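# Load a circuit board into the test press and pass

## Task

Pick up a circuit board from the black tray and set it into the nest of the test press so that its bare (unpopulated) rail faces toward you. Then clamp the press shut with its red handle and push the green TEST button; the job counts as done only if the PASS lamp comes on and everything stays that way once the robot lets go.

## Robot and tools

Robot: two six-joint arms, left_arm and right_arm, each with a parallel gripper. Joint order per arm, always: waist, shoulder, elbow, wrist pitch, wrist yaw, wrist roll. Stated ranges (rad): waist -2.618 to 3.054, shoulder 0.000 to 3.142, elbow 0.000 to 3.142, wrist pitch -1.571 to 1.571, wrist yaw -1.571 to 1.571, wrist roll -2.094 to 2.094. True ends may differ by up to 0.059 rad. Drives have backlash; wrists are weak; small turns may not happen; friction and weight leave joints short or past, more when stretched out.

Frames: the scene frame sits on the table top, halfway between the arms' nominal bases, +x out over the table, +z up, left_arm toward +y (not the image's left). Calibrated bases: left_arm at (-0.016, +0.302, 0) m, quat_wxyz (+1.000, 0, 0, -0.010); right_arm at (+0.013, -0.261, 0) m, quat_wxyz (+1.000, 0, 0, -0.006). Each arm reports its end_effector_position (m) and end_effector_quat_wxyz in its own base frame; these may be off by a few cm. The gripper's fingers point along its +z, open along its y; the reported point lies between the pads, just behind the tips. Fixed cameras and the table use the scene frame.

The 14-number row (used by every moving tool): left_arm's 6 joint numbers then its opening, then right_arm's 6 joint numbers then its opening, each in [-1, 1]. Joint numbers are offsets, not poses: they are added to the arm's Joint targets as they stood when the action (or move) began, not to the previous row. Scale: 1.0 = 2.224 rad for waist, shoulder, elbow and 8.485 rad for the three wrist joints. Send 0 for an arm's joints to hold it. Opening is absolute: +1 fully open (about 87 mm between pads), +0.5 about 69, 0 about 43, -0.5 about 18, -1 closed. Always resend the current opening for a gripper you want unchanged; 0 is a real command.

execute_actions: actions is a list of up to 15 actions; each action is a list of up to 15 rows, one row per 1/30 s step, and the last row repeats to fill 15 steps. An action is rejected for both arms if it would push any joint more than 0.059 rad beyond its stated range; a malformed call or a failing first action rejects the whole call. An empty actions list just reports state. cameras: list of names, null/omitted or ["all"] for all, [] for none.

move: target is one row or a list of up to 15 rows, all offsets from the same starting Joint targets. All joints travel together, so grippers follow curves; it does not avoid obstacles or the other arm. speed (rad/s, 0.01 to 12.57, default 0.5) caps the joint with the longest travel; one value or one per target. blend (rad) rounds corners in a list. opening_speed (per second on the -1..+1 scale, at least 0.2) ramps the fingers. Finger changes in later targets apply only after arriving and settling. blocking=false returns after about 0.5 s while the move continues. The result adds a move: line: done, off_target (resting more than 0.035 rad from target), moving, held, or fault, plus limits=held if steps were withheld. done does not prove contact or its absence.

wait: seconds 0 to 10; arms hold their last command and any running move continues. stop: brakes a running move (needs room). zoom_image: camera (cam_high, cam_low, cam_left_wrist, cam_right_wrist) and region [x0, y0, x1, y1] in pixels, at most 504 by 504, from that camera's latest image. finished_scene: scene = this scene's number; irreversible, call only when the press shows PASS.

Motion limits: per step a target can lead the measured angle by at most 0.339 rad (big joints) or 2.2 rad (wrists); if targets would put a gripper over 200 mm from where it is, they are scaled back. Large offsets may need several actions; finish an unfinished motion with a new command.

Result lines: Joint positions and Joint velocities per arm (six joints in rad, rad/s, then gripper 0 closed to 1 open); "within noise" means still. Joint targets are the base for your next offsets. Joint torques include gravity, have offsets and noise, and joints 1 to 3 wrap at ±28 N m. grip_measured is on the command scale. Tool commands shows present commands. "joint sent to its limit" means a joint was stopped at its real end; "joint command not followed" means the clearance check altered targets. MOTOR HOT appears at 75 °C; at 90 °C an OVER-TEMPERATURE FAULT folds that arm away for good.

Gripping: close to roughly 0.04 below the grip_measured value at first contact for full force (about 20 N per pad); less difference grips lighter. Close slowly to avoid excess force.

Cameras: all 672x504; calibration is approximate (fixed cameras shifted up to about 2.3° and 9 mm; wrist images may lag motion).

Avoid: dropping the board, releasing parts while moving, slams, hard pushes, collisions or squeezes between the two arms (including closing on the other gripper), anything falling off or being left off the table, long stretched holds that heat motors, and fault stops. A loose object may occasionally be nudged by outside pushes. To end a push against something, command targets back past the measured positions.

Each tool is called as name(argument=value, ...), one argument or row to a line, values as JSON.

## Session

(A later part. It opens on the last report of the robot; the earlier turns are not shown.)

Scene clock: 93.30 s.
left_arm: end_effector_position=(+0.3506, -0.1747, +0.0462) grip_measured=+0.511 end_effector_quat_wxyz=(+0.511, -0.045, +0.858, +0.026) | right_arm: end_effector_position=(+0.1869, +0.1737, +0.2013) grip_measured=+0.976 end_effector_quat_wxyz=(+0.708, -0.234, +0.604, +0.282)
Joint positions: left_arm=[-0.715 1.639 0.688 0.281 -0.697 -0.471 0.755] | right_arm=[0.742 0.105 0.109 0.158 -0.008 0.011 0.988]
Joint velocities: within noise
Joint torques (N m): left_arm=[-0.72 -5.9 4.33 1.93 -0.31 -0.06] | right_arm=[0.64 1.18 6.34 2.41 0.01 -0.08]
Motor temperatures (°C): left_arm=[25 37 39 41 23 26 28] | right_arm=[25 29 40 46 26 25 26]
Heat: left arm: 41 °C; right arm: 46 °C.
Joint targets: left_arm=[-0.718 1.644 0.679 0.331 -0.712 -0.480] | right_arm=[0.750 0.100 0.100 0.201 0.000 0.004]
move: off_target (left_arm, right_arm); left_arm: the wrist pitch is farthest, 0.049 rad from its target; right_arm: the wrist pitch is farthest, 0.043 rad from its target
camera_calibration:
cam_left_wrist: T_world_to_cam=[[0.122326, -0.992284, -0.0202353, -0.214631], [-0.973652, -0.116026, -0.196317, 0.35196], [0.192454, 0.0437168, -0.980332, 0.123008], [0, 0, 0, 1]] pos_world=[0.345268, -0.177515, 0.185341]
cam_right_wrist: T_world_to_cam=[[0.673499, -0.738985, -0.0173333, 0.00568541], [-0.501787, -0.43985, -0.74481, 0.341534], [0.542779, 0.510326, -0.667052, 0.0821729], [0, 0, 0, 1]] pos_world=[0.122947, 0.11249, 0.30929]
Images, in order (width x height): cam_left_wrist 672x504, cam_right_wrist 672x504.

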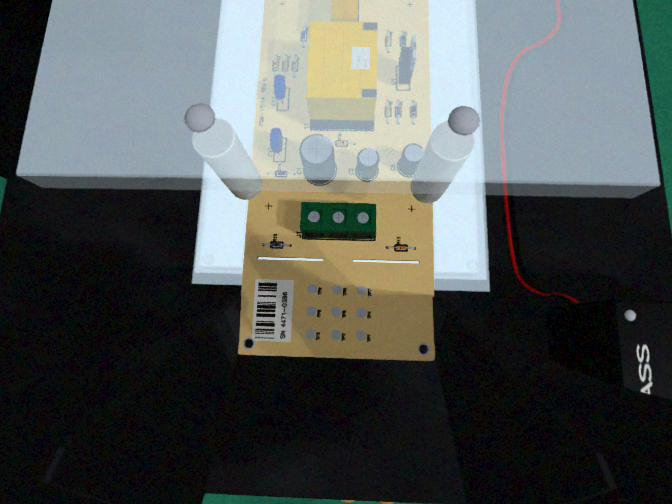

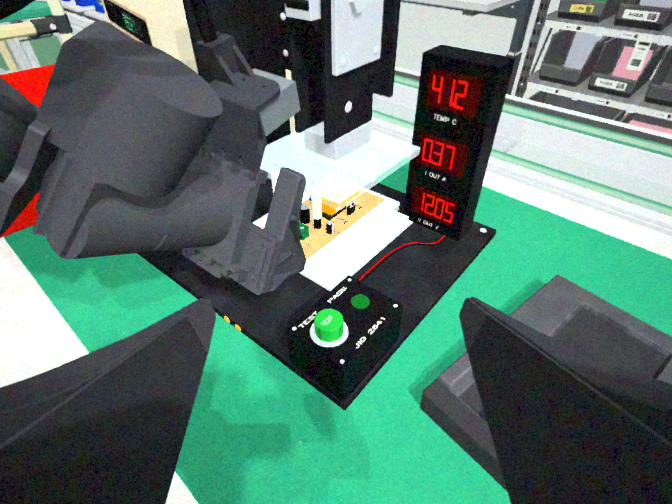

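move(
  target=[-0.0018,-0.0220,0.0310,-0.0180,0.0012,-0.0018,0.4,0,0,0,0,0,0,1],
  speed=0.06,
  cameras=["cam_left_wrist","cam_right_wrist"],
)

zoom_image(
  camera="cam_left_wrist",
  region=[190, 80, 490, 305],
)

zoom_image(
  camera="cam_left_wrist",
  region=[190, 0, 310, 120],
)

zoom_image(
  camera="cam_left_wrist",
  region=[380, 0, 500, 120],
)

zoom_image(
  camera="cam_right_wrist",
  region=[345, 170, 425, 230],
)

Scene clock: 101.03 s.
left_arm: end_effector_position=(+0.3484, -0.1741, +0.0497) grip_measured=+0.511 end_effector_quat_wxyz=(+0.502, -0.045, +0.863, +0.031) | right_arm: end_effector_position=(+0.1869, +0.1737, +0.2013) grip_measured=+0.976 end_effector_quat_wxyz=(+0.708, -0.234, +0.604, +0.282)
Joint positions: left_arm=[-0.717 1.624 0.713 0.211 -0.697 -0.486 0.755] | right_arm=[0.742 0.105 0.109 0.158 -0.008 0.011 0.988]
Joint velocities: within noise
Joint torques (N m): left_arm=[-0.75 -8.88 7.94 1.15 -0.17 -0.1] | right_arm=[0.62 1.18 6.32 2.41 0.01 -0.08]
Motor temperatures (°C): left_arm=[25 37 39 42 23 26 28] | right_arm=[25 29 40 47 26 25 26]
Heat: left arm: 42 °C; right arm: 47 °C.
Joint targets: left_arm=[-0.722 1.595 0.748 0.178 -0.702 -0.495] | right_arm=[0.750 0.100 0.100 0.201 0.000 0.004]
move: off_target (right_arm); right_arm: the wrist pitch is farthest, 0.043 rad from its target
camera_calibration:
cam_left_wrist: T_world_to_cam=[[0.127136, -0.991429, -0.0300986, -0.214676], [-0.977034, -0.119943, -0.176122, 0.350007], [0.171002, 0.0517988, -0.983908, 0.135942], [0, 0, 0, 1]] pos_world=[0.346015, -0.177897, 0.188937]
cam_right_wrist: T_world_to_cam=[[0.673499, -0.738985, -0.0173333, 0.00568541], [-0.501787, -0.43985, -0.74481, 0.341534], [0.542779, 0.510326, -0.667052, 0.0821729], [0, 0, 0, 1]] pos_world=[0.122947, 0.11249, 0.30929]
Images, in order (width x height): cam_left_wrist 672x504, cam_right_wrist 672x504.

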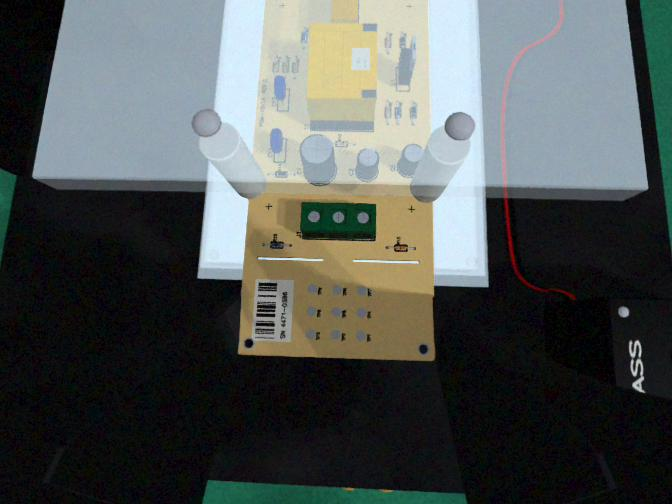

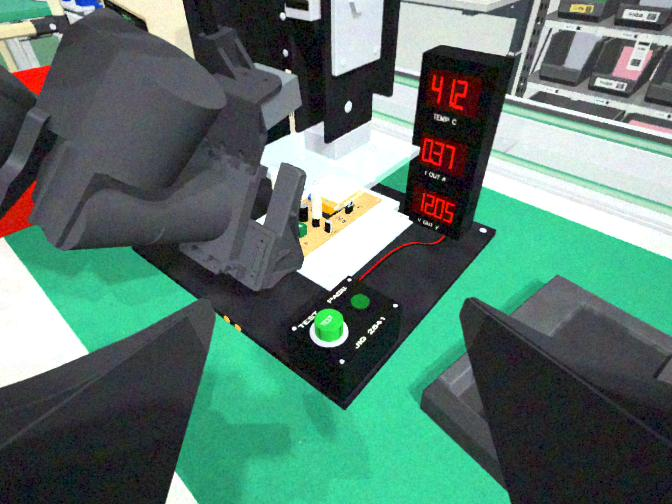

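Scaled by 1.680 from the camera's 672x504 image, which has a finer 960x720 frame.

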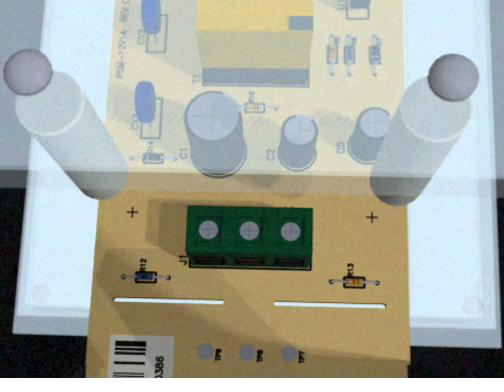

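Scaled by 4.200 from the camera's 672x504 image, which has a finer 960x720 frame.

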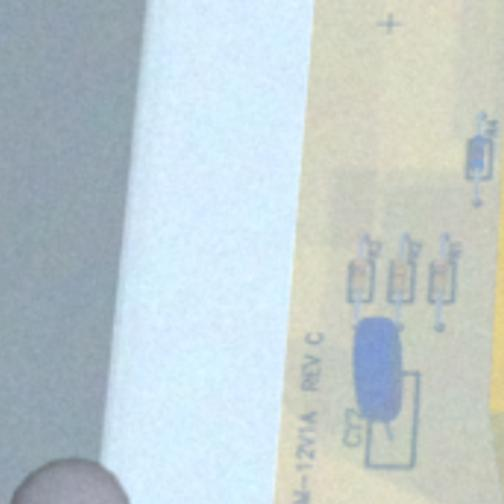

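Scaled by 4.200 from the camera's 672x504 image, which has a finer 960x720 frame.

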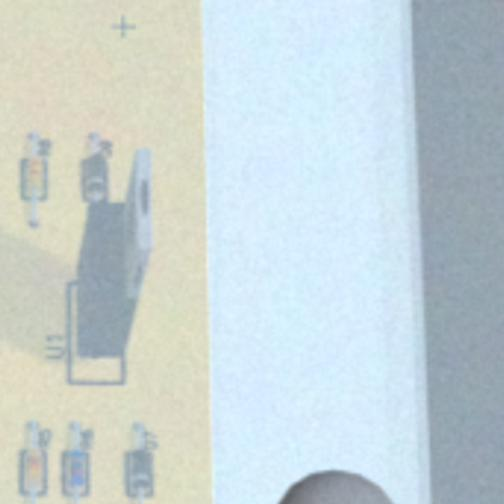

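Scaled by 6.300 from the camera's 672x504 image, which has a finer 960x720 frame.

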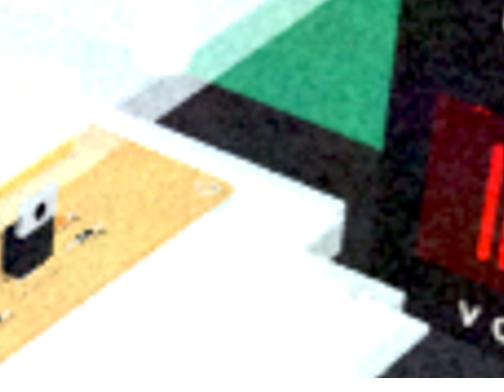

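move(
  target=[0,-0.0075,0,-0.0012,0,0,0.4,0,0,0,0,0,0,1],
  speed=0.06,
  cameras=["cam_left_wrist","cam_right_wrist"],
)

zoom_image(
  camera="cam_left_wrist",
  region=[190, 0, 310, 120],
)

zoom_image(
  camera="cam_right_wrist",
  region=[345, 170, 425, 230],
)

Scene clock: 103.90 s.
left_arm: end_effector_position=(+0.3473, -0.1739, +0.0540) grip_measured=+0.511 end_effector_quat_wxyz=(+0.503, -0.045, +0.863, +0.030) | right_arm: end_effector_position=(+0.1872, +0.1735, +0.2013) grip_measured=+0.976 end_effector_quat_wxyz=(+0.708, -0.234, +0.604, +0.282)
Joint positions: left_arm=[-0.719 1.607 0.714 0.196 -0.697 -0.486 0.755] | right_arm=[0.74 0.105 0.109 0.158 -0.008 0.011 0.988]
Joint velocities: within noise
Joint torques (N m): left_arm=[-0.73 -8.83 7.92 1.2 -0.19 -0.06] | right_arm=[0.61 1.18 6.34 2.41 0.01 -0.08]
Motor temperatures (°C): left_arm=[25 37 40 42 23 26 28] | right_arm=[25 29 40 47 26 25 26]
Heat: left arm: 42 °C; right arm: 47 °C.
Joint targets: left_arm=[-0.722 1.578 0.748 0.168 -0.702 -0.495] | right_arm=[0.750 0.100 0.100 0.201 0.000 0.004]
move: off_target (right_arm); right_arm: the wrist pitch is farthest, 0.043 rad from its target
camera_calibration:
cam_left_wrist: T_world_to_cam=[[0.125906, -0.991654, -0.0277353, -0.213939], [-0.976803, -0.119042, -0.178002, 0.349807], [0.173215, 0.0495035, -0.983639, 0.139182], [0, 0, 0, 1]] pos_world=[0.34452, -0.177402, 0.193238]
cam_right_wrist: T_world_to_cam=[[0.672388, -0.739996, -0.0173414, 0.0056525], [-0.502445, -0.439086, -0.744817, 0.341545], [0.543548, 0.509519, -0.667043, 0.0821588], [0, 0, 0, 1]] pos_world=[0.12315, 0.112289, 0.30929]
Images, in order (width x height): cam_left_wrist 672x504, cam_right_wrist 672x504.

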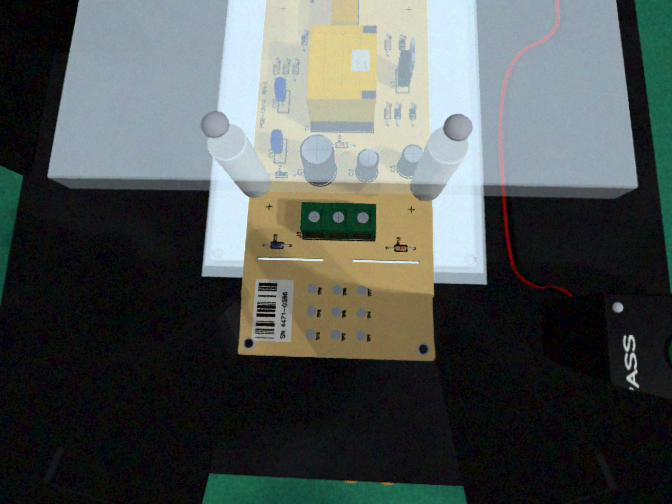

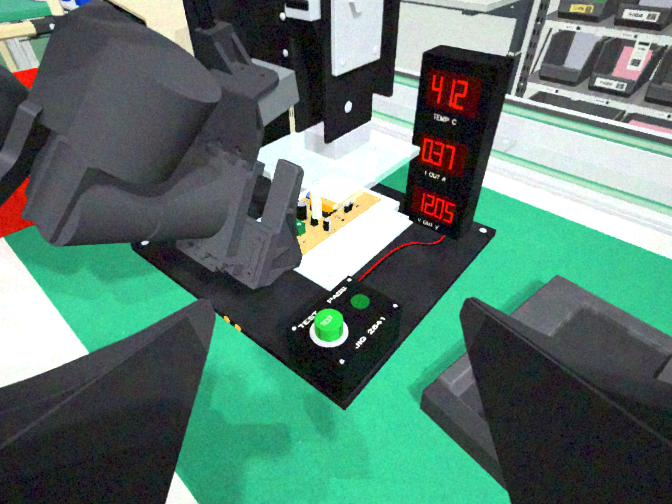

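Scaled by 4.200 from the camera's 672x504 image, which has a finer 960x720 frame.

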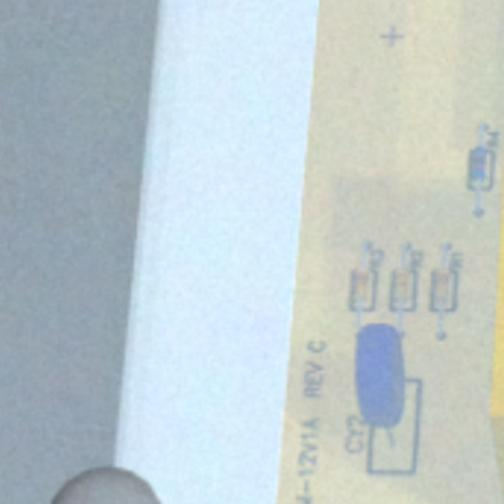

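Scaled by 6.300 from the camera's 672x504 image, which has a finer 960x720 frame.

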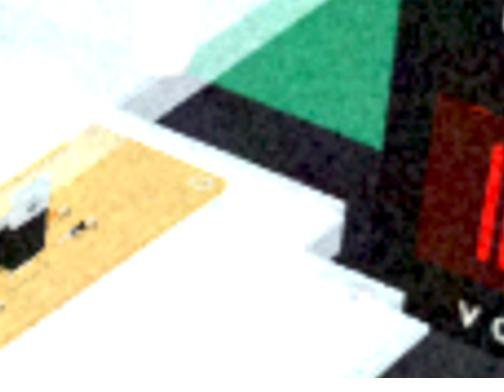

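move(
  target=[-0.0045,-0.0032,-0.0022,-0.0009,-0.0012,-0.0012,0.4,0,0,0,0,0,0,1],
  speed=0.06,
  cameras=["cam_left_wrist","cam_right_wrist"],
)

zoom_image(
  camera="cam_left_wrist",
  region=[190, 0, 310, 120],
)

zoom_image(
  camera="cam_right_wrist",
  region=[345, 170, 425, 230],
)

zoom_image(
  camera="cam_left_wrist",
  region=[190, 80, 490, 305],
)

zoom_image(
  camera="cam_left_wrist",
  region=[380, 0, 500, 120],
)

Scene clock: 106.30 s.
left_arm: end_effector_position=(+0.3459, -0.1753, +0.0556) grip_measured=+0.511 end_effector_quat_wxyz=(+0.503, -0.047, +0.863, +0.026) | right_arm: end_effector_position=(+0.1872, +0.1735, +0.2013) grip_measured=+0.976 end_effector_quat_wxyz=(+0.708, -0.234, +0.604, +0.282)
Joint positions: left_arm=[-0.723 1.599 0.714 0.188 -0.697 -0.495 0.755] | right_arm=[0.74 0.105 0.109 0.158 -0.008 0.011 0.988]
Joint velocities: within noise
Joint torques (N m): left_arm=[-0.9 -8.77 7.57 1.2 -0.32 -0.1] | right_arm=[0.64 1.18 6.34 2.41 0.01 -0.08]
Motor temperatures (°C): left_arm=[25 37 40 42 23 26 28] | right_arm=[25 29 40 47 26 25 26]
Heat: left arm: 42 °C; right arm: 47 °C.
Joint targets: left_arm=[-0.732 1.571 0.743 0.160 -0.712 -0.505] | right_arm=[0.750 0.100 0.100 0.200 0.000 0.004]
move: off_target (right_arm); right_arm: the wrist pitch is farthest, 0.043 rad from its target
camera_calibration:
cam_left_wrist: T_world_to_cam=[[0.125635, -0.991874, -0.0200213, -0.215571], [-0.976697, -0.120122, -0.177857, 0.348322], [0.174007, 0.0418998, -0.983853, 0.139457], [0, 0, 0, 1]] pos_world=[0.343022, -0.177822, 0.194841]
cam_right_wrist: T_world_to_cam=[[0.672388, -0.739996, -0.0173414, 0.0056525], [-0.502445, -0.439086, -0.744817, 0.341545], [0.543548, 0.509519, -0.667043, 0.0821588], [0, 0, 0, 1]] pos_world=[0.12315, 0.112289, 0.30929]
Images, in order (width x height): cam_left_wrist 672x504, cam_right_wrist 672x504.

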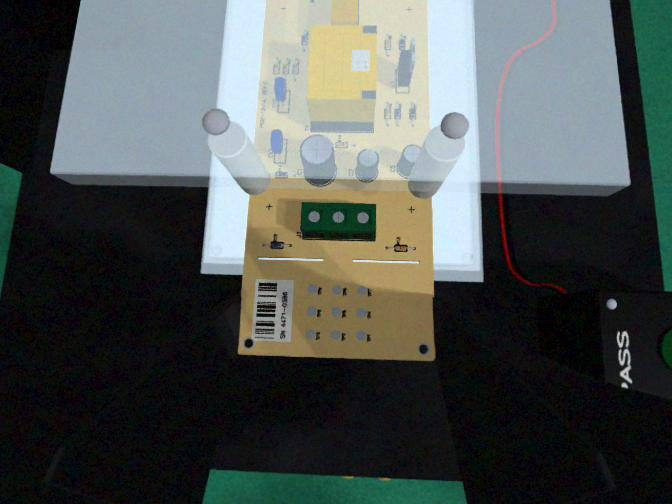

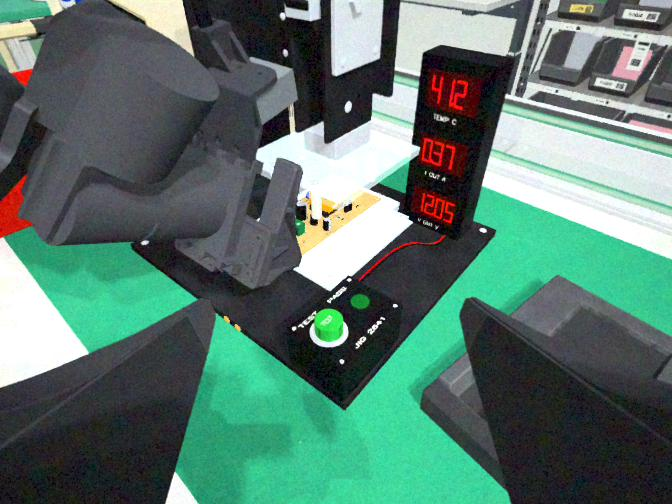

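Scaled by 4.200 from the camera's 672x504 image, which has a finer 960x720 frame.

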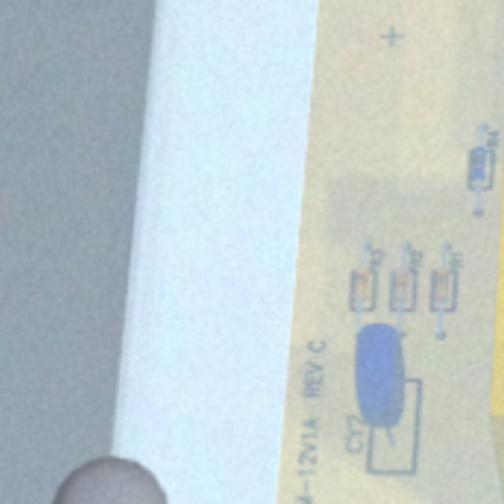

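Scaled by 6.300 from the camera's 672x504 image, which has a finer 960x720 frame.

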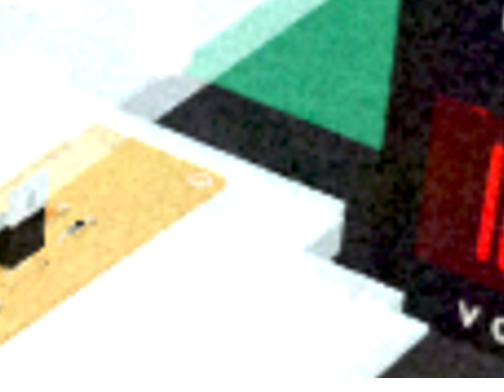

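Scaled by 1.680 from the camera's 672x504 image, which has a finer 960x720 frame.

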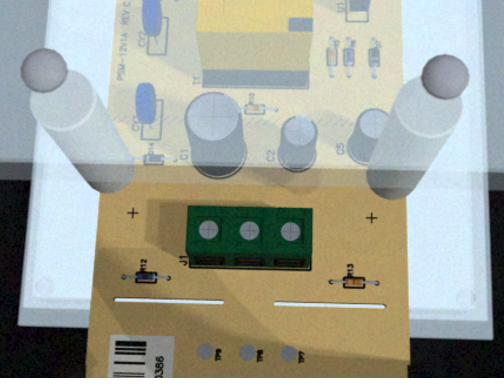

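Scaled by 4.200 from the camera's 672x504 image, which has a finer 960x720 frame.

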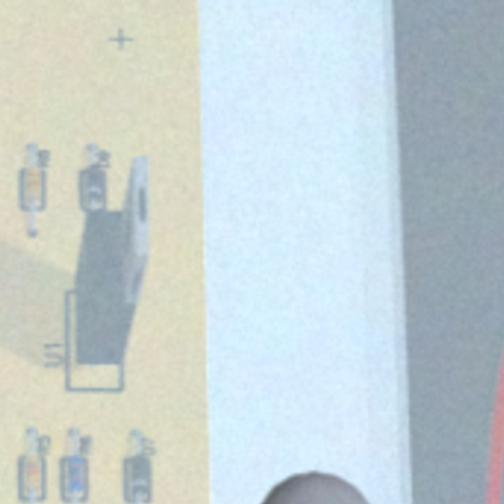

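move(
  target=[0.0072,0.0202,-0.0229,0.0146,0.0037,0.0037,0.4,0,0,0,0,0,0,1],
  speed=0.06,
  cameras=["cam_left_wrist","cam_right_wrist"],
)

zoom_image(
  camera="cam_left_wrist",
  region=[190, 0, 310, 120],
)

zoom_image(
  camera="cam_right_wrist",
  region=[345, 170, 425, 230],
)

zoom_image(
  camera="cam_left_wrist",
  region=[190, 80, 490, 305],
)

zoom_image(
  camera="cam_left_wrist",
  region=[380, 0, 500, 120],
)

Scene clock: 111.67 s.
left_arm: end_effector_position=(+0.3448, -0.1787, +0.0504) grip_measured=+0.511 end_effector_quat_wxyz=(+0.504, -0.037, +0.863, +0.022) | right_arm: end_effector_position=(+0.1872, +0.1735, +0.2013) grip_measured=+0.976 end_effector_quat_wxyz=(+0.708, -0.234, +0.604, +0.282)
Joint positions: left_arm=[-0.729 1.613 0.699 0.226 -0.687 -0.48 0.755] | right_arm=[0.74 0.105 0.109 0.158 -0.008 0.011 0.988]
Joint velocities: within noise
Joint torques (N m): left_arm=[0.61 -5.97 4.53 1.99 -0.13 0.08] | right_arm=[0.62 1.18 6.34 2.41 0.02 -0.08]
Motor temperatures (°C): left_arm=[25 37 41 41 23 26 28] | right_arm=[25 29 40 48 26 25 26]
Heat: left arm: 41 °C; right arm: 48 °C.
Joint targets: left_arm=[-0.716 1.616 0.692 0.284 -0.681 -0.474] | right_arm=[0.750 0.100 0.100 0.200 0.000 0.004]
move: off_target (left_arm, right_arm); left_arm: the wrist pitch is farthest, 0.058 rad from its target; right_arm: the wrist pitch is farthest, 0.042 rad from its target
camera_calibration:
cam_left_wrist: T_world_to_cam=[[0.104848, -0.994233, -0.0225365, -0.212023], [-0.978734, -0.0991431, -0.179583, 0.35051], [0.176313, 0.0408861, -0.983485, 0.13368], [0, 0, 0, 1]] pos_world=[0.341717, -0.181515, 0.18964]
cam_right_wrist: T_world_to_cam=[[0.672388, -0.739996, -0.0173414, 0.0056525], [-0.502445, -0.439086, -0.744817, 0.341545], [0.543548, 0.509519, -0.667043, 0.0821588], [0, 0, 0, 1]] pos_world=[0.12315, 0.112289, 0.30929]
Images, in order (width x height): cam_left_wrist 672x504, cam_right_wrist 672x504.

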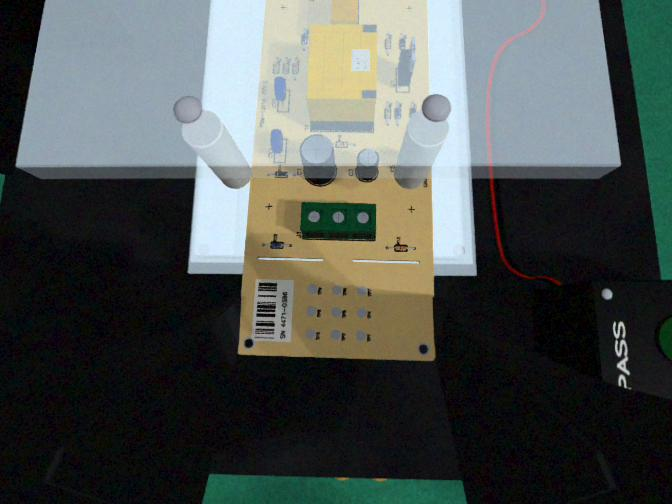

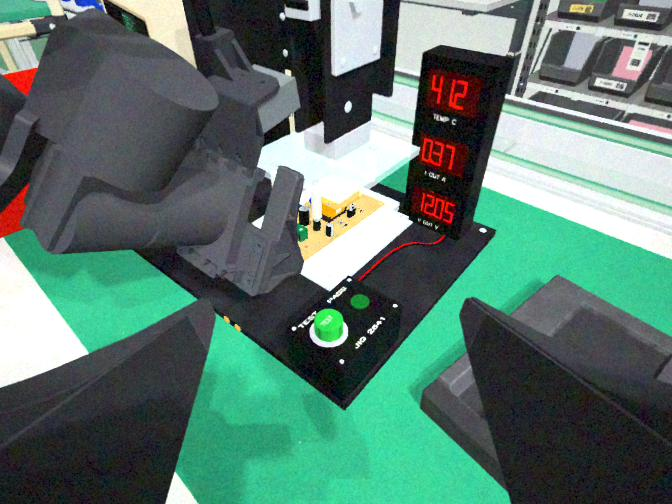

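Scaled by 4.200 from the camera's 672x504 image, which has a finer 960x720 frame.

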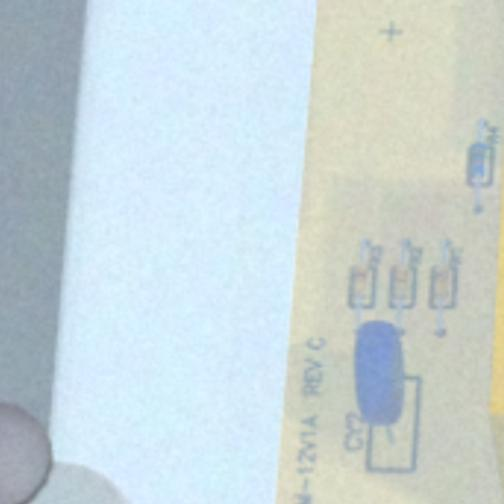

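Scaled by 6.300 from the camera's 672x504 image, which has a finer 960x720 frame.

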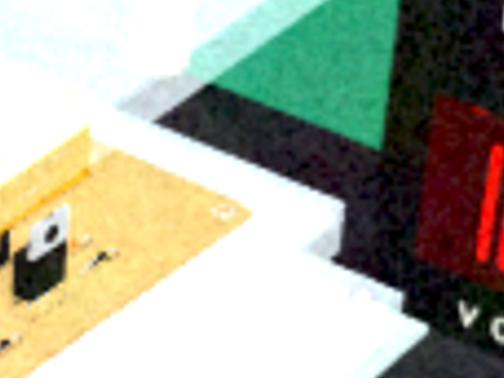

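Scaled by 1.680 from the camera's 672x504 image, which has a finer 960x720 frame.

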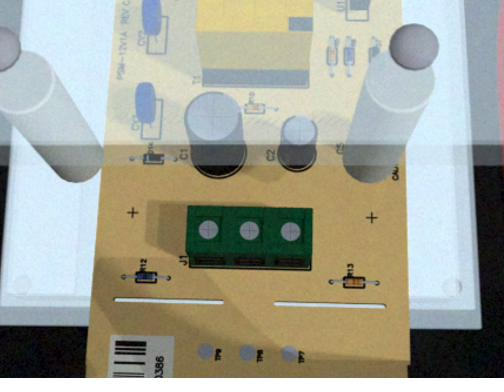

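Scaled by 4.200 from the camera's 672x504 image, which has a finer 960x720 frame.

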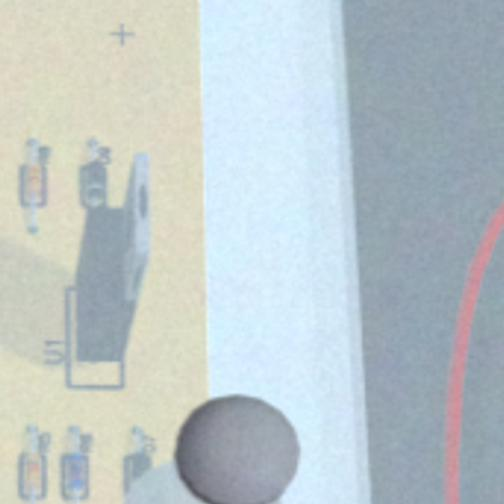

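move(
  target=[0,0,0,0,-0.0046,-0.0031,0.4,0,0,0,0,0,0,1],
  speed=0.06,
  cameras=["cam_left_wrist","cam_right_wrist"],
)

zoom_image(
  camera="cam_left_wrist",
  region=[190, 0, 310, 120],
)

zoom_image(
  camera="cam_right_wrist",
  region=[345, 170, 425, 230],
)

zoom_image(
  camera="cam_left_wrist",
  region=[190, 80, 490, 305],
)

zoom_image(
  camera="cam_left_wrist",
  region=[380, 0, 500, 120],
)

Scene clock: 114.83 s.
left_arm: end_effector_position=(+0.3455, -0.1772, +0.0513) grip_measured=+0.511 end_effector_quat_wxyz=(+0.507, -0.044, +0.861, +0.024) | right_arm: end_effector_position=(+0.1872, +0.1735, +0.2013) grip_measured=+0.976 end_effector_quat_wxyz=(+0.708, -0.234, +0.604, +0.282)
Joint positions: left_arm=[-0.729 1.613 0.699 0.227 -0.7 -0.49 0.755] | right_arm=[0.74 0.105 0.109 0.158 -0.008 0.011 0.988]
Joint velocities: within noise
Joint torques (N m): left_arm=[0.64 -5.94 4.49 1.98 -0.33 -0.14] | right_arm=[0.62 1.18 6.34 2.41 0.01 -0.08]
Motor temperatures (°C): left_arm=[25 37 41 42 23 26 28] | right_arm=[25 29 40 48 26 25 26]
Heat: left arm: 42 °C; right arm: 48 °C.
Joint targets: left_arm=[-0.716 1.616 0.692 0.284 -0.720 -0.500] | right_arm=[0.750 0.100 0.100 0.200 0.000 0.004]
move: off_target (left_arm, right_arm); left_arm: the wrist pitch is farthest, 0.057 rad from its target; right_arm: the wrist pitch is farthest, 0.042 rad from its target
camera_calibration:
cam_left_wrist: T_world_to_cam=[[0.119673, -0.992644, -0.0183274, -0.215684], [-0.97592, -0.114226, -0.185831, 0.348207], [0.182371, 0.0401252, -0.982411, 0.132111], [0, 0, 0, 1]] pos_world=[0.34154, -0.179624, 0.190542]
cam_right_wrist: T_world_to_cam=[[0.672388, -0.739996, -0.0173414, 0.0056525], [-0.502445, -0.439086, -0.744817, 0.341545], [0.543548, 0.509519, -0.667043, 0.0821588], [0, 0, 0, 1]] pos_world=[0.12315, 0.112289, 0.30929]
Images, in order (width x height): cam_left_wrist 672x504, cam_right_wrist 672x504.

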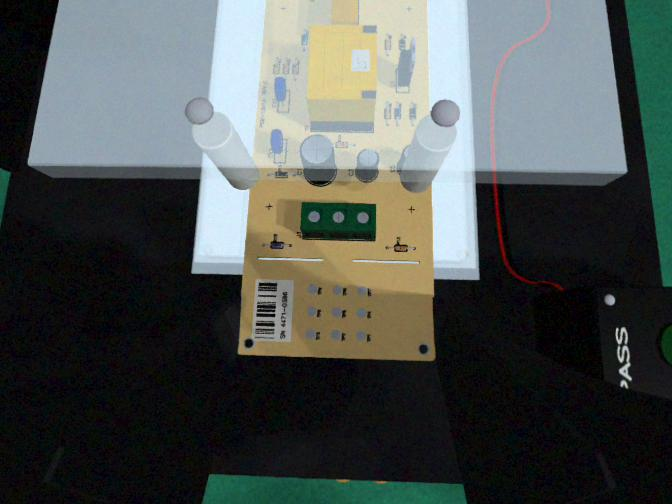

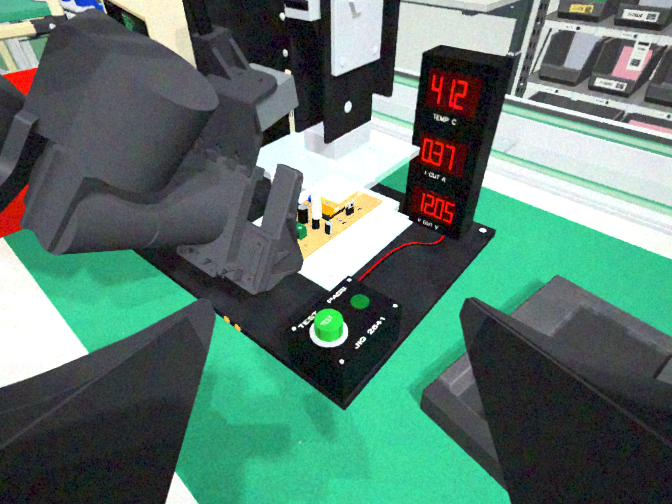

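Scaled by 4.200 from the camera's 672x504 image, which has a finer 960x720 frame.

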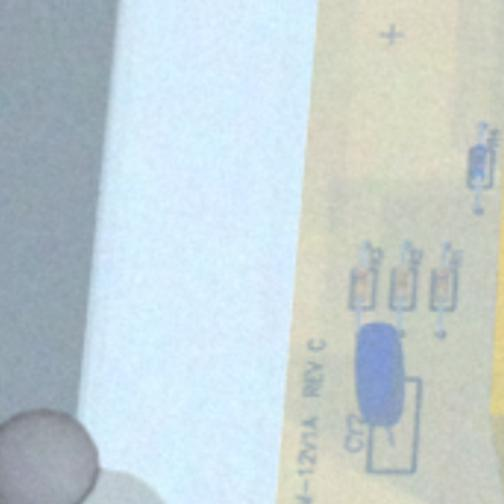

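Scaled by 6.300 from the camera's 672x504 image, which has a finer 960x720 frame.

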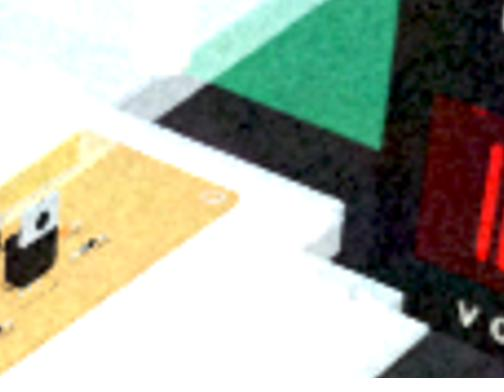

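Scaled by 1.680 from the camera's 672x504 image, which has a finer 960x720 frame.

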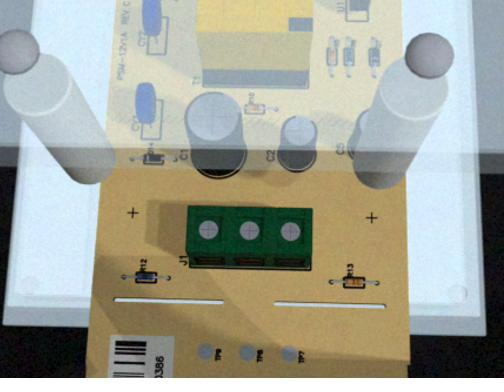

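Scaled by 4.200 from the camera's 672x504 image, which has a finer 960x720 frame.

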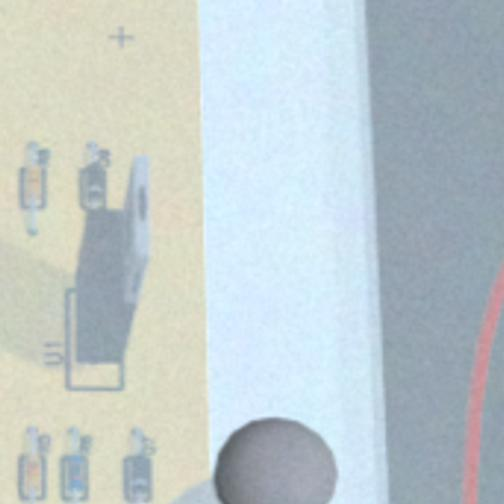

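move(
  target=[0.0030,0,0,0,0,0,0.4,0,0,0,0,0,0,1],
  speed=0.06,
  cameras=["cam_left_wrist"],
)

zoom_image(
  camera="cam_left_wrist",
  region=[190, 0, 310, 120],
)

zoom_image(
  camera="cam_left_wrist",
  region=[190, 80, 490, 305],
)

zoom_image(
  camera="cam_left_wrist",
  region=[380, 0, 500, 120],
)

Scene clock: 116.57 s.
left_arm: end_effector_position=(+0.3474, -0.1734, +0.0513) grip_measured=+0.511 end_effector_quat_wxyz=(+0.507, -0.049, +0.860, +0.027) | right_arm: end_effector_position=(+0.1872, +0.1735, +0.2013) grip_measured=+0.976 end_effector_quat_wxyz=(+0.708, -0.234, +0.604, +0.282)
Joint positions: left_arm=[-0.719 1.613 0.699 0.227 -0.701 -0.491 0.755] | right_arm=[0.74 0.105 0.109 0.158 -0.008 0.011 0.988]
Joint velocities: within noise
Joint torques (N m): left_arm=[0.61 -5.97 4.6 2 -0.35 -0.11] | right_arm=[0.62 1.18 6.34 2.41 0.01 -0.08]
Motor temperatures (°C): left_arm=[25 37 40 42 23 26 28] | right_arm=[25 28 40 48 26 25 26]
Heat: left arm: 42 °C; right arm: 48 °C.
Joint targets: left_arm=[-0.710 1.616 0.692 0.284 -0.720 -0.500] | right_arm=[0.750 0.100 0.100 0.200 0.000 0.004]
move: off_target (left_arm, right_arm); left_arm: the wrist pitch is farthest, 0.057 rad from its target; right_arm: the wrist pitch is farthest, 0.042 rad from its target
camera_calibration:
cam_left_wrist: T_world_to_cam=[[0.131075, -0.991203, -0.0183534, -0.215783], [-0.974491, -0.125419, -0.186112, 0.347998], [0.182173, 0.0422798, -0.982357, 0.132065], [0, 0, 0, 1]] pos_world=[0.343346, -0.175823, 0.190542]
Images, in order (width x height): cam_left_wrist 672x504.

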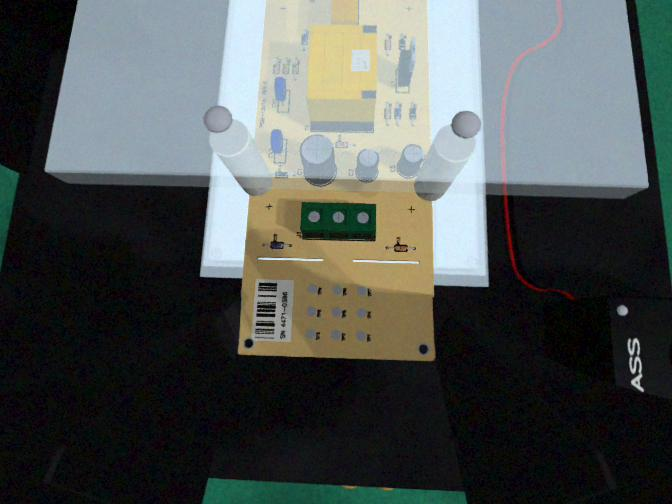

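Scaled by 4.200 from the camera's 672x504 image, which has a finer 960x720 frame.

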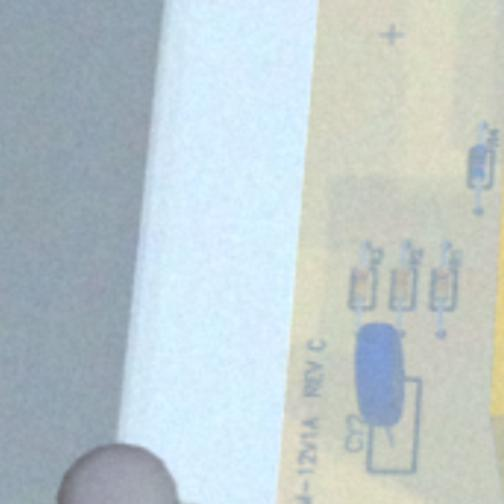

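Scaled by 1.680 from the camera's 672x504 image, which has a finer 960x720 frame.

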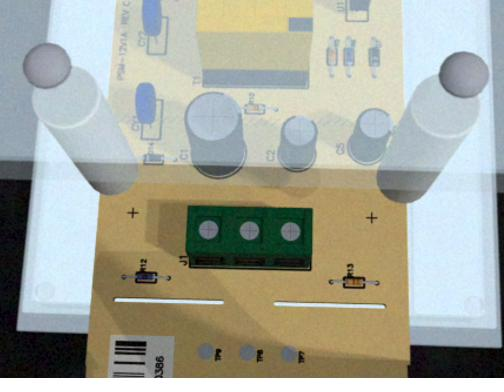

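Scaled by 4.200 from the camera's 672x504 image, which has a finer 960x720 frame.

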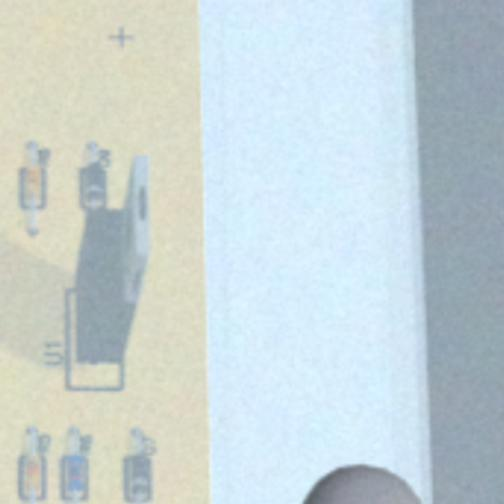

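move(
  target=[0,0,0,0,0.0041,0.0026,0.4,0,0,0,0,0,0,1],
  speed=0.06,
  cameras=["cam_left_wrist","cam_right_wrist"],
)

zoom_image(
  camera="cam_left_wrist",
  region=[190, 0, 310, 120],
)

zoom_image(
  camera="cam_left_wrist",
  region=[190, 80, 490, 305],
)

zoom_image(
  camera="cam_left_wrist",
  region=[380, 0, 500, 120],
)

zoom_image(
  camera="cam_right_wrist",
  region=[345, 170, 425, 230],
)

Scene clock: 119.17 s.
left_arm: end_effector_position=(+0.3464, -0.1758, +0.0507) grip_measured=+0.511 end_effector_quat_wxyz=(+0.505, -0.043, +0.862, +0.024) | right_arm: end_effector_position=(+0.1872, +0.1735, +0.2013) grip_measured=+0.976 end_effector_quat_wxyz=(+0.708, -0.234, +0.604, +0.282)
Joint positions: left_arm=[-0.722 1.613 0.699 0.227 -0.691 -0.484 0.755] | right_arm=[0.74 0.105 0.109 0.158 -0.008 0.011 0.988]
Joint velocities: within noise
Joint torques (N m): left_arm=[0.49 -5.93 4.67 1.99 -0.06 0.07] | right_arm=[0.62 1.18 6.34 2.41 0.01 -0.08]
Motor temperatures (°C): left_arm=[25 37 40 42 23 26 28] | right_arm=[25 28 40 48 26 25 26]
Heat: left arm: 42 °C; right arm: 48 °C.
Joint targets: left_arm=[-0.710 1.616 0.692 0.284 -0.685 -0.478] | right_arm=[0.750 0.100 0.100 0.200 0.000 0.004]
move: off_target (left_arm, right_arm); left_arm: the wrist pitch is farthest, 0.057 rad from its target; right_arm: the wrist pitch is farthest, 0.042 rad from its target
camera_calibration:
cam_left_wrist: T_world_to_cam=[[0.117228, -0.992908, -0.0198026, -0.213508], [-0.977006, -0.111729, -0.18159, 0.349708], [0.17809, 0.0406348, -0.983175, 0.132902], [0, 0, 0, 1]] pos_world=[0.343028, -0.178321, 0.189941]
cam_right_wrist: T_world_to_cam=[[0.672388, -0.739996, -0.0173414, 0.0056525], [-0.502445, -0.439086, -0.744817, 0.341545], [0.543548, 0.509519, -0.667043, 0.0821588], [0, 0, 0, 1]] pos_world=[0.12315, 0.112289, 0.30929]
Images, in order (width x height): cam_left_wrist 672x504, cam_right_wrist 672x504.

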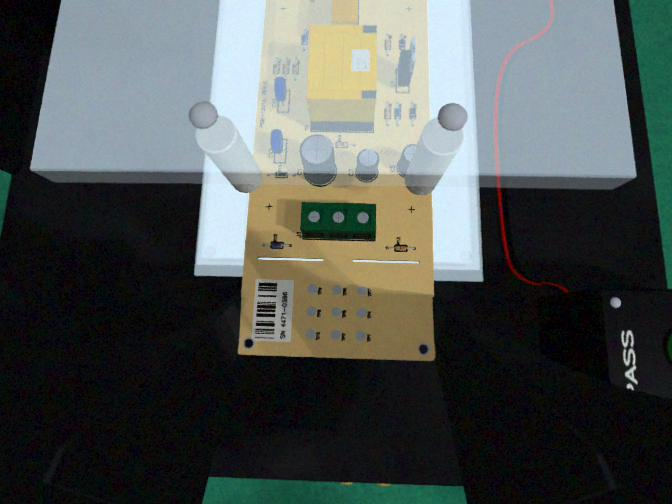

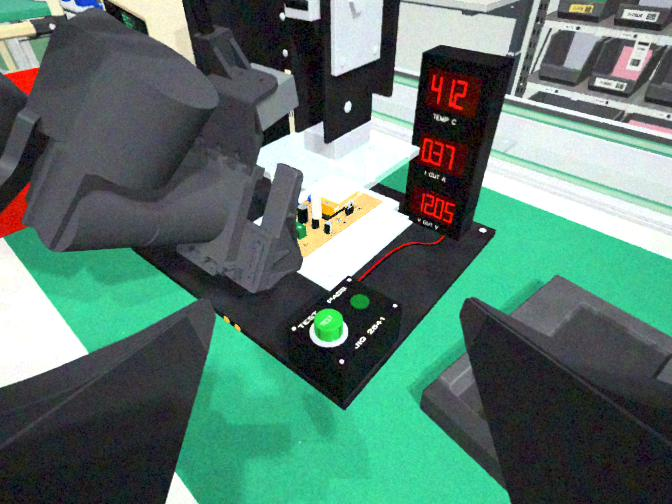

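Scaled by 4.200 from the camera's 672x504 image, which has a finer 960x720 frame.

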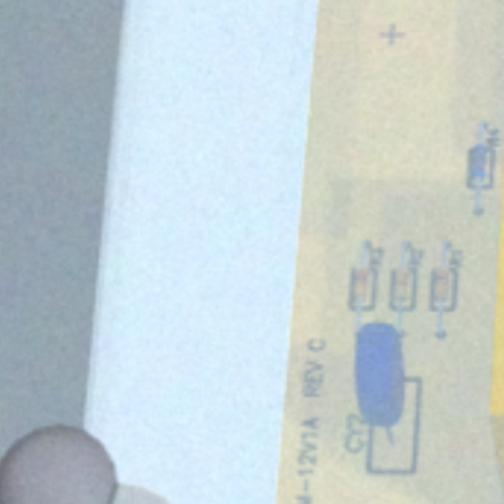

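Scaled by 1.680 from the camera's 672x504 image, which has a finer 960x720 frame.

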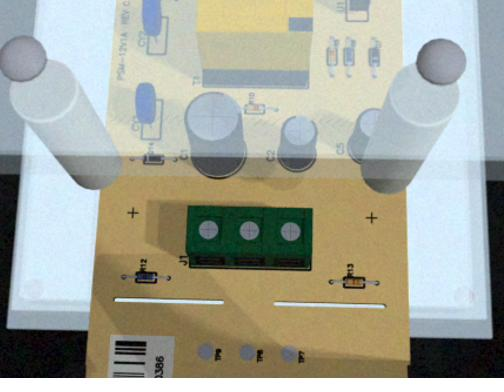

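Scaled by 4.200 from the camera's 672x504 image, which has a finer 960x720 frame.

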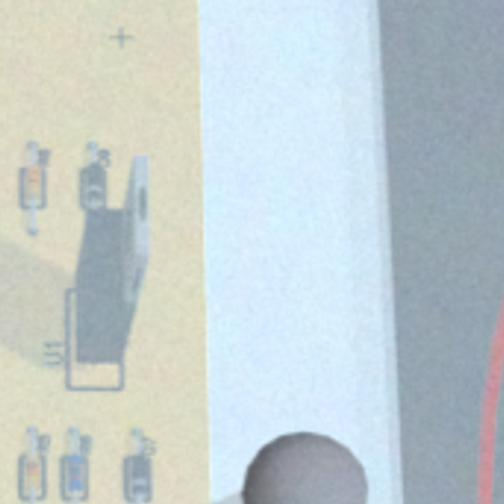

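Scaled by 6.300 from the camera's 672x504 image, which has a finer 960x720 frame.

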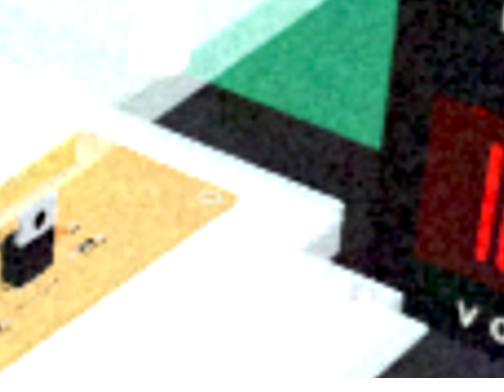

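move(
  target=[0,0.0073,-0.0048,0.0032,0,0,0.4,0,0,0,0,0,0,1],
  speed=0.04,
  cameras=["cam_left_wrist","cam_right_wrist"],
)

zoom_image(
  camera="cam_left_wrist",
  region=[190, 0, 310, 120],
)

zoom_image(
  camera="cam_left_wrist",
  region=[190, 80, 490, 305],
)

zoom_image(
  camera="cam_left_wrist",
  region=[380, 0, 500, 120],
)

zoom_image(
  camera="cam_right_wrist",
  region=[345, 170, 425, 230],
)

Scene clock: 131.20 s.
left_arm: end_effector_position=(+0.3476, -0.1769, +0.0469) grip_measured=+0.511 end_effector_quat_wxyz=(+0.507, -0.044, +0.860, +0.021) | right_arm: end_effector_position=(+0.1872, +0.1735, +0.2013) grip_measured=+0.976 end_effector_quat_wxyz=(+0.708, -0.234, +0.604, +0.282)
Joint positions: left_arm=[-0.722 1.629 0.69 0.26 -0.69 -0.484 0.755] | right_arm=[0.74 0.105 0.109 0.158 -0.008 0.011 0.988]
Joint velocities: within noise
Joint torques (N m): left_arm=[0.53 -5.85 4.51 1.93 -0.1 0.06] | right_arm=[0.62 1.18 6.34 2.41 0.01 -0.08]
Motor temperatures (°C): left_arm=[25 36 39 43 23 26 28] | right_arm=[25 28 40 49 26 25 26]
Heat: left arm: 43 °C; right arm: 49 °C.
Joint targets: left_arm=[-0.710 1.632 0.682 0.311 -0.685 -0.478] | right_arm=[0.750 0.100 0.100 0.200 0.000 0.004]
move: off_target (left_arm, right_arm); left_arm: the wrist pitch is farthest, 0.051 rad from its target; right_arm: the wrist pitch is farthest, 0.042 rad from its target
camera_calibration:
cam_left_wrist: T_world_to_cam=[[0.116543, -0.993096, -0.0133649, -0.214928], [-0.975954, -0.112015, -0.186991, 0.349904], [0.184203, 0.0348361, -0.982271, 0.12592], [0, 0, 0, 1]] pos_world=[0.343344, -0.178636, 0.186244]
cam_right_wrist: T_world_to_cam=[[0.672388, -0.739996, -0.0173414, 0.0056525], [-0.502445, -0.439086, -0.744817, 0.341545], [0.543548, 0.509519, -0.667043, 0.0821588], [0, 0, 0, 1]] pos_world=[0.12315, 0.112289, 0.30929]
Images, in order (width x height): cam_left_wrist 672x504, cam_right_wrist 672x504.

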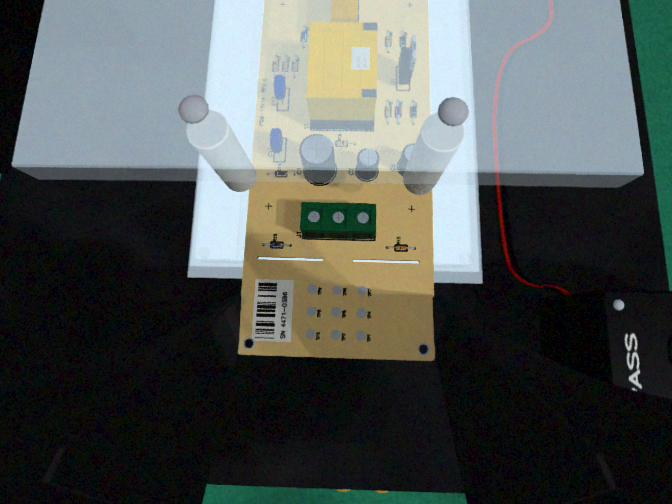

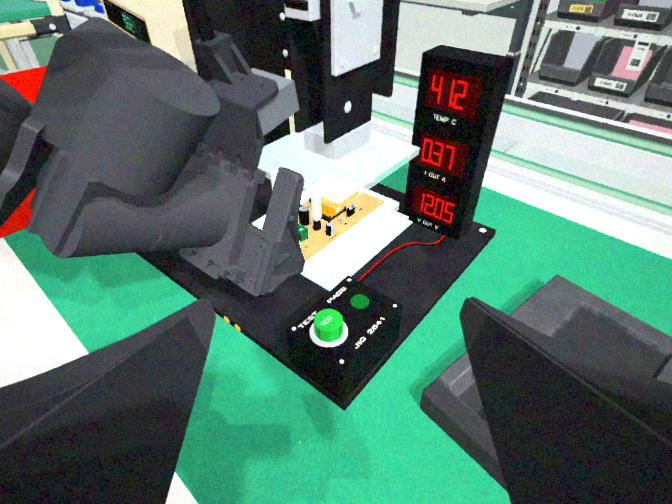

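Scaled by 4.200 from the camera's 672x504 image, which has a finer 960x720 frame.

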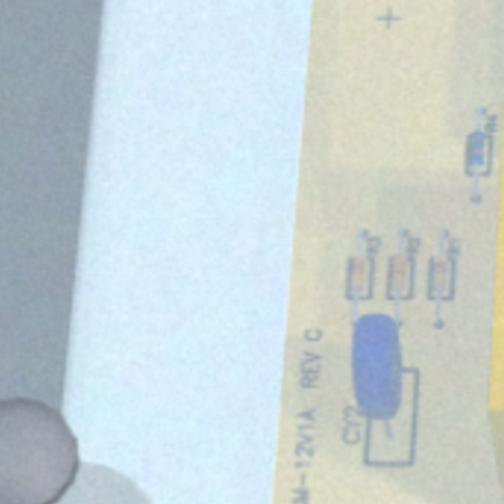

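Scaled by 1.680 from the camera's 672x504 image, which has a finer 960x720 frame.

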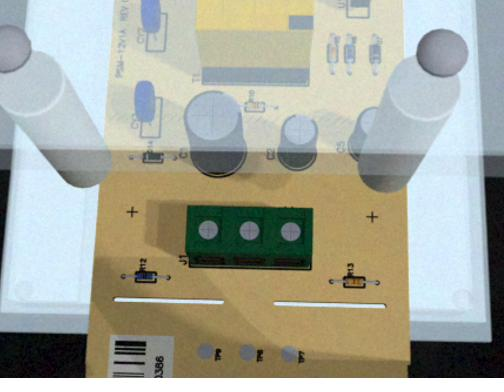

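Scaled by 4.200 from the camera's 672x504 image, which has a finer 960x720 frame.

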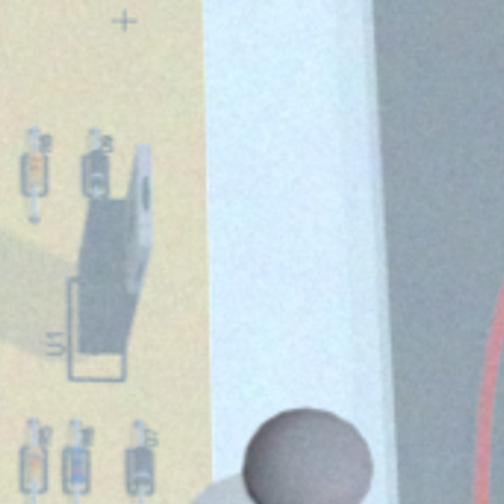

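Scaled by 6.300 from the camera's 672x504 image, which has a finer 960x720 frame.

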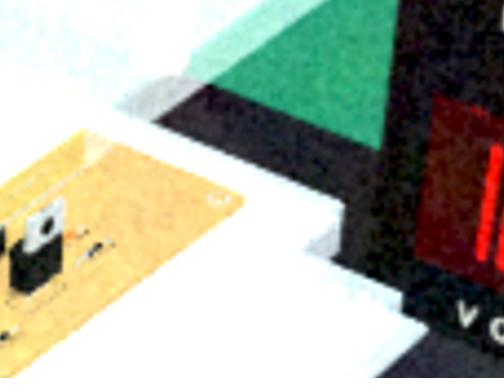

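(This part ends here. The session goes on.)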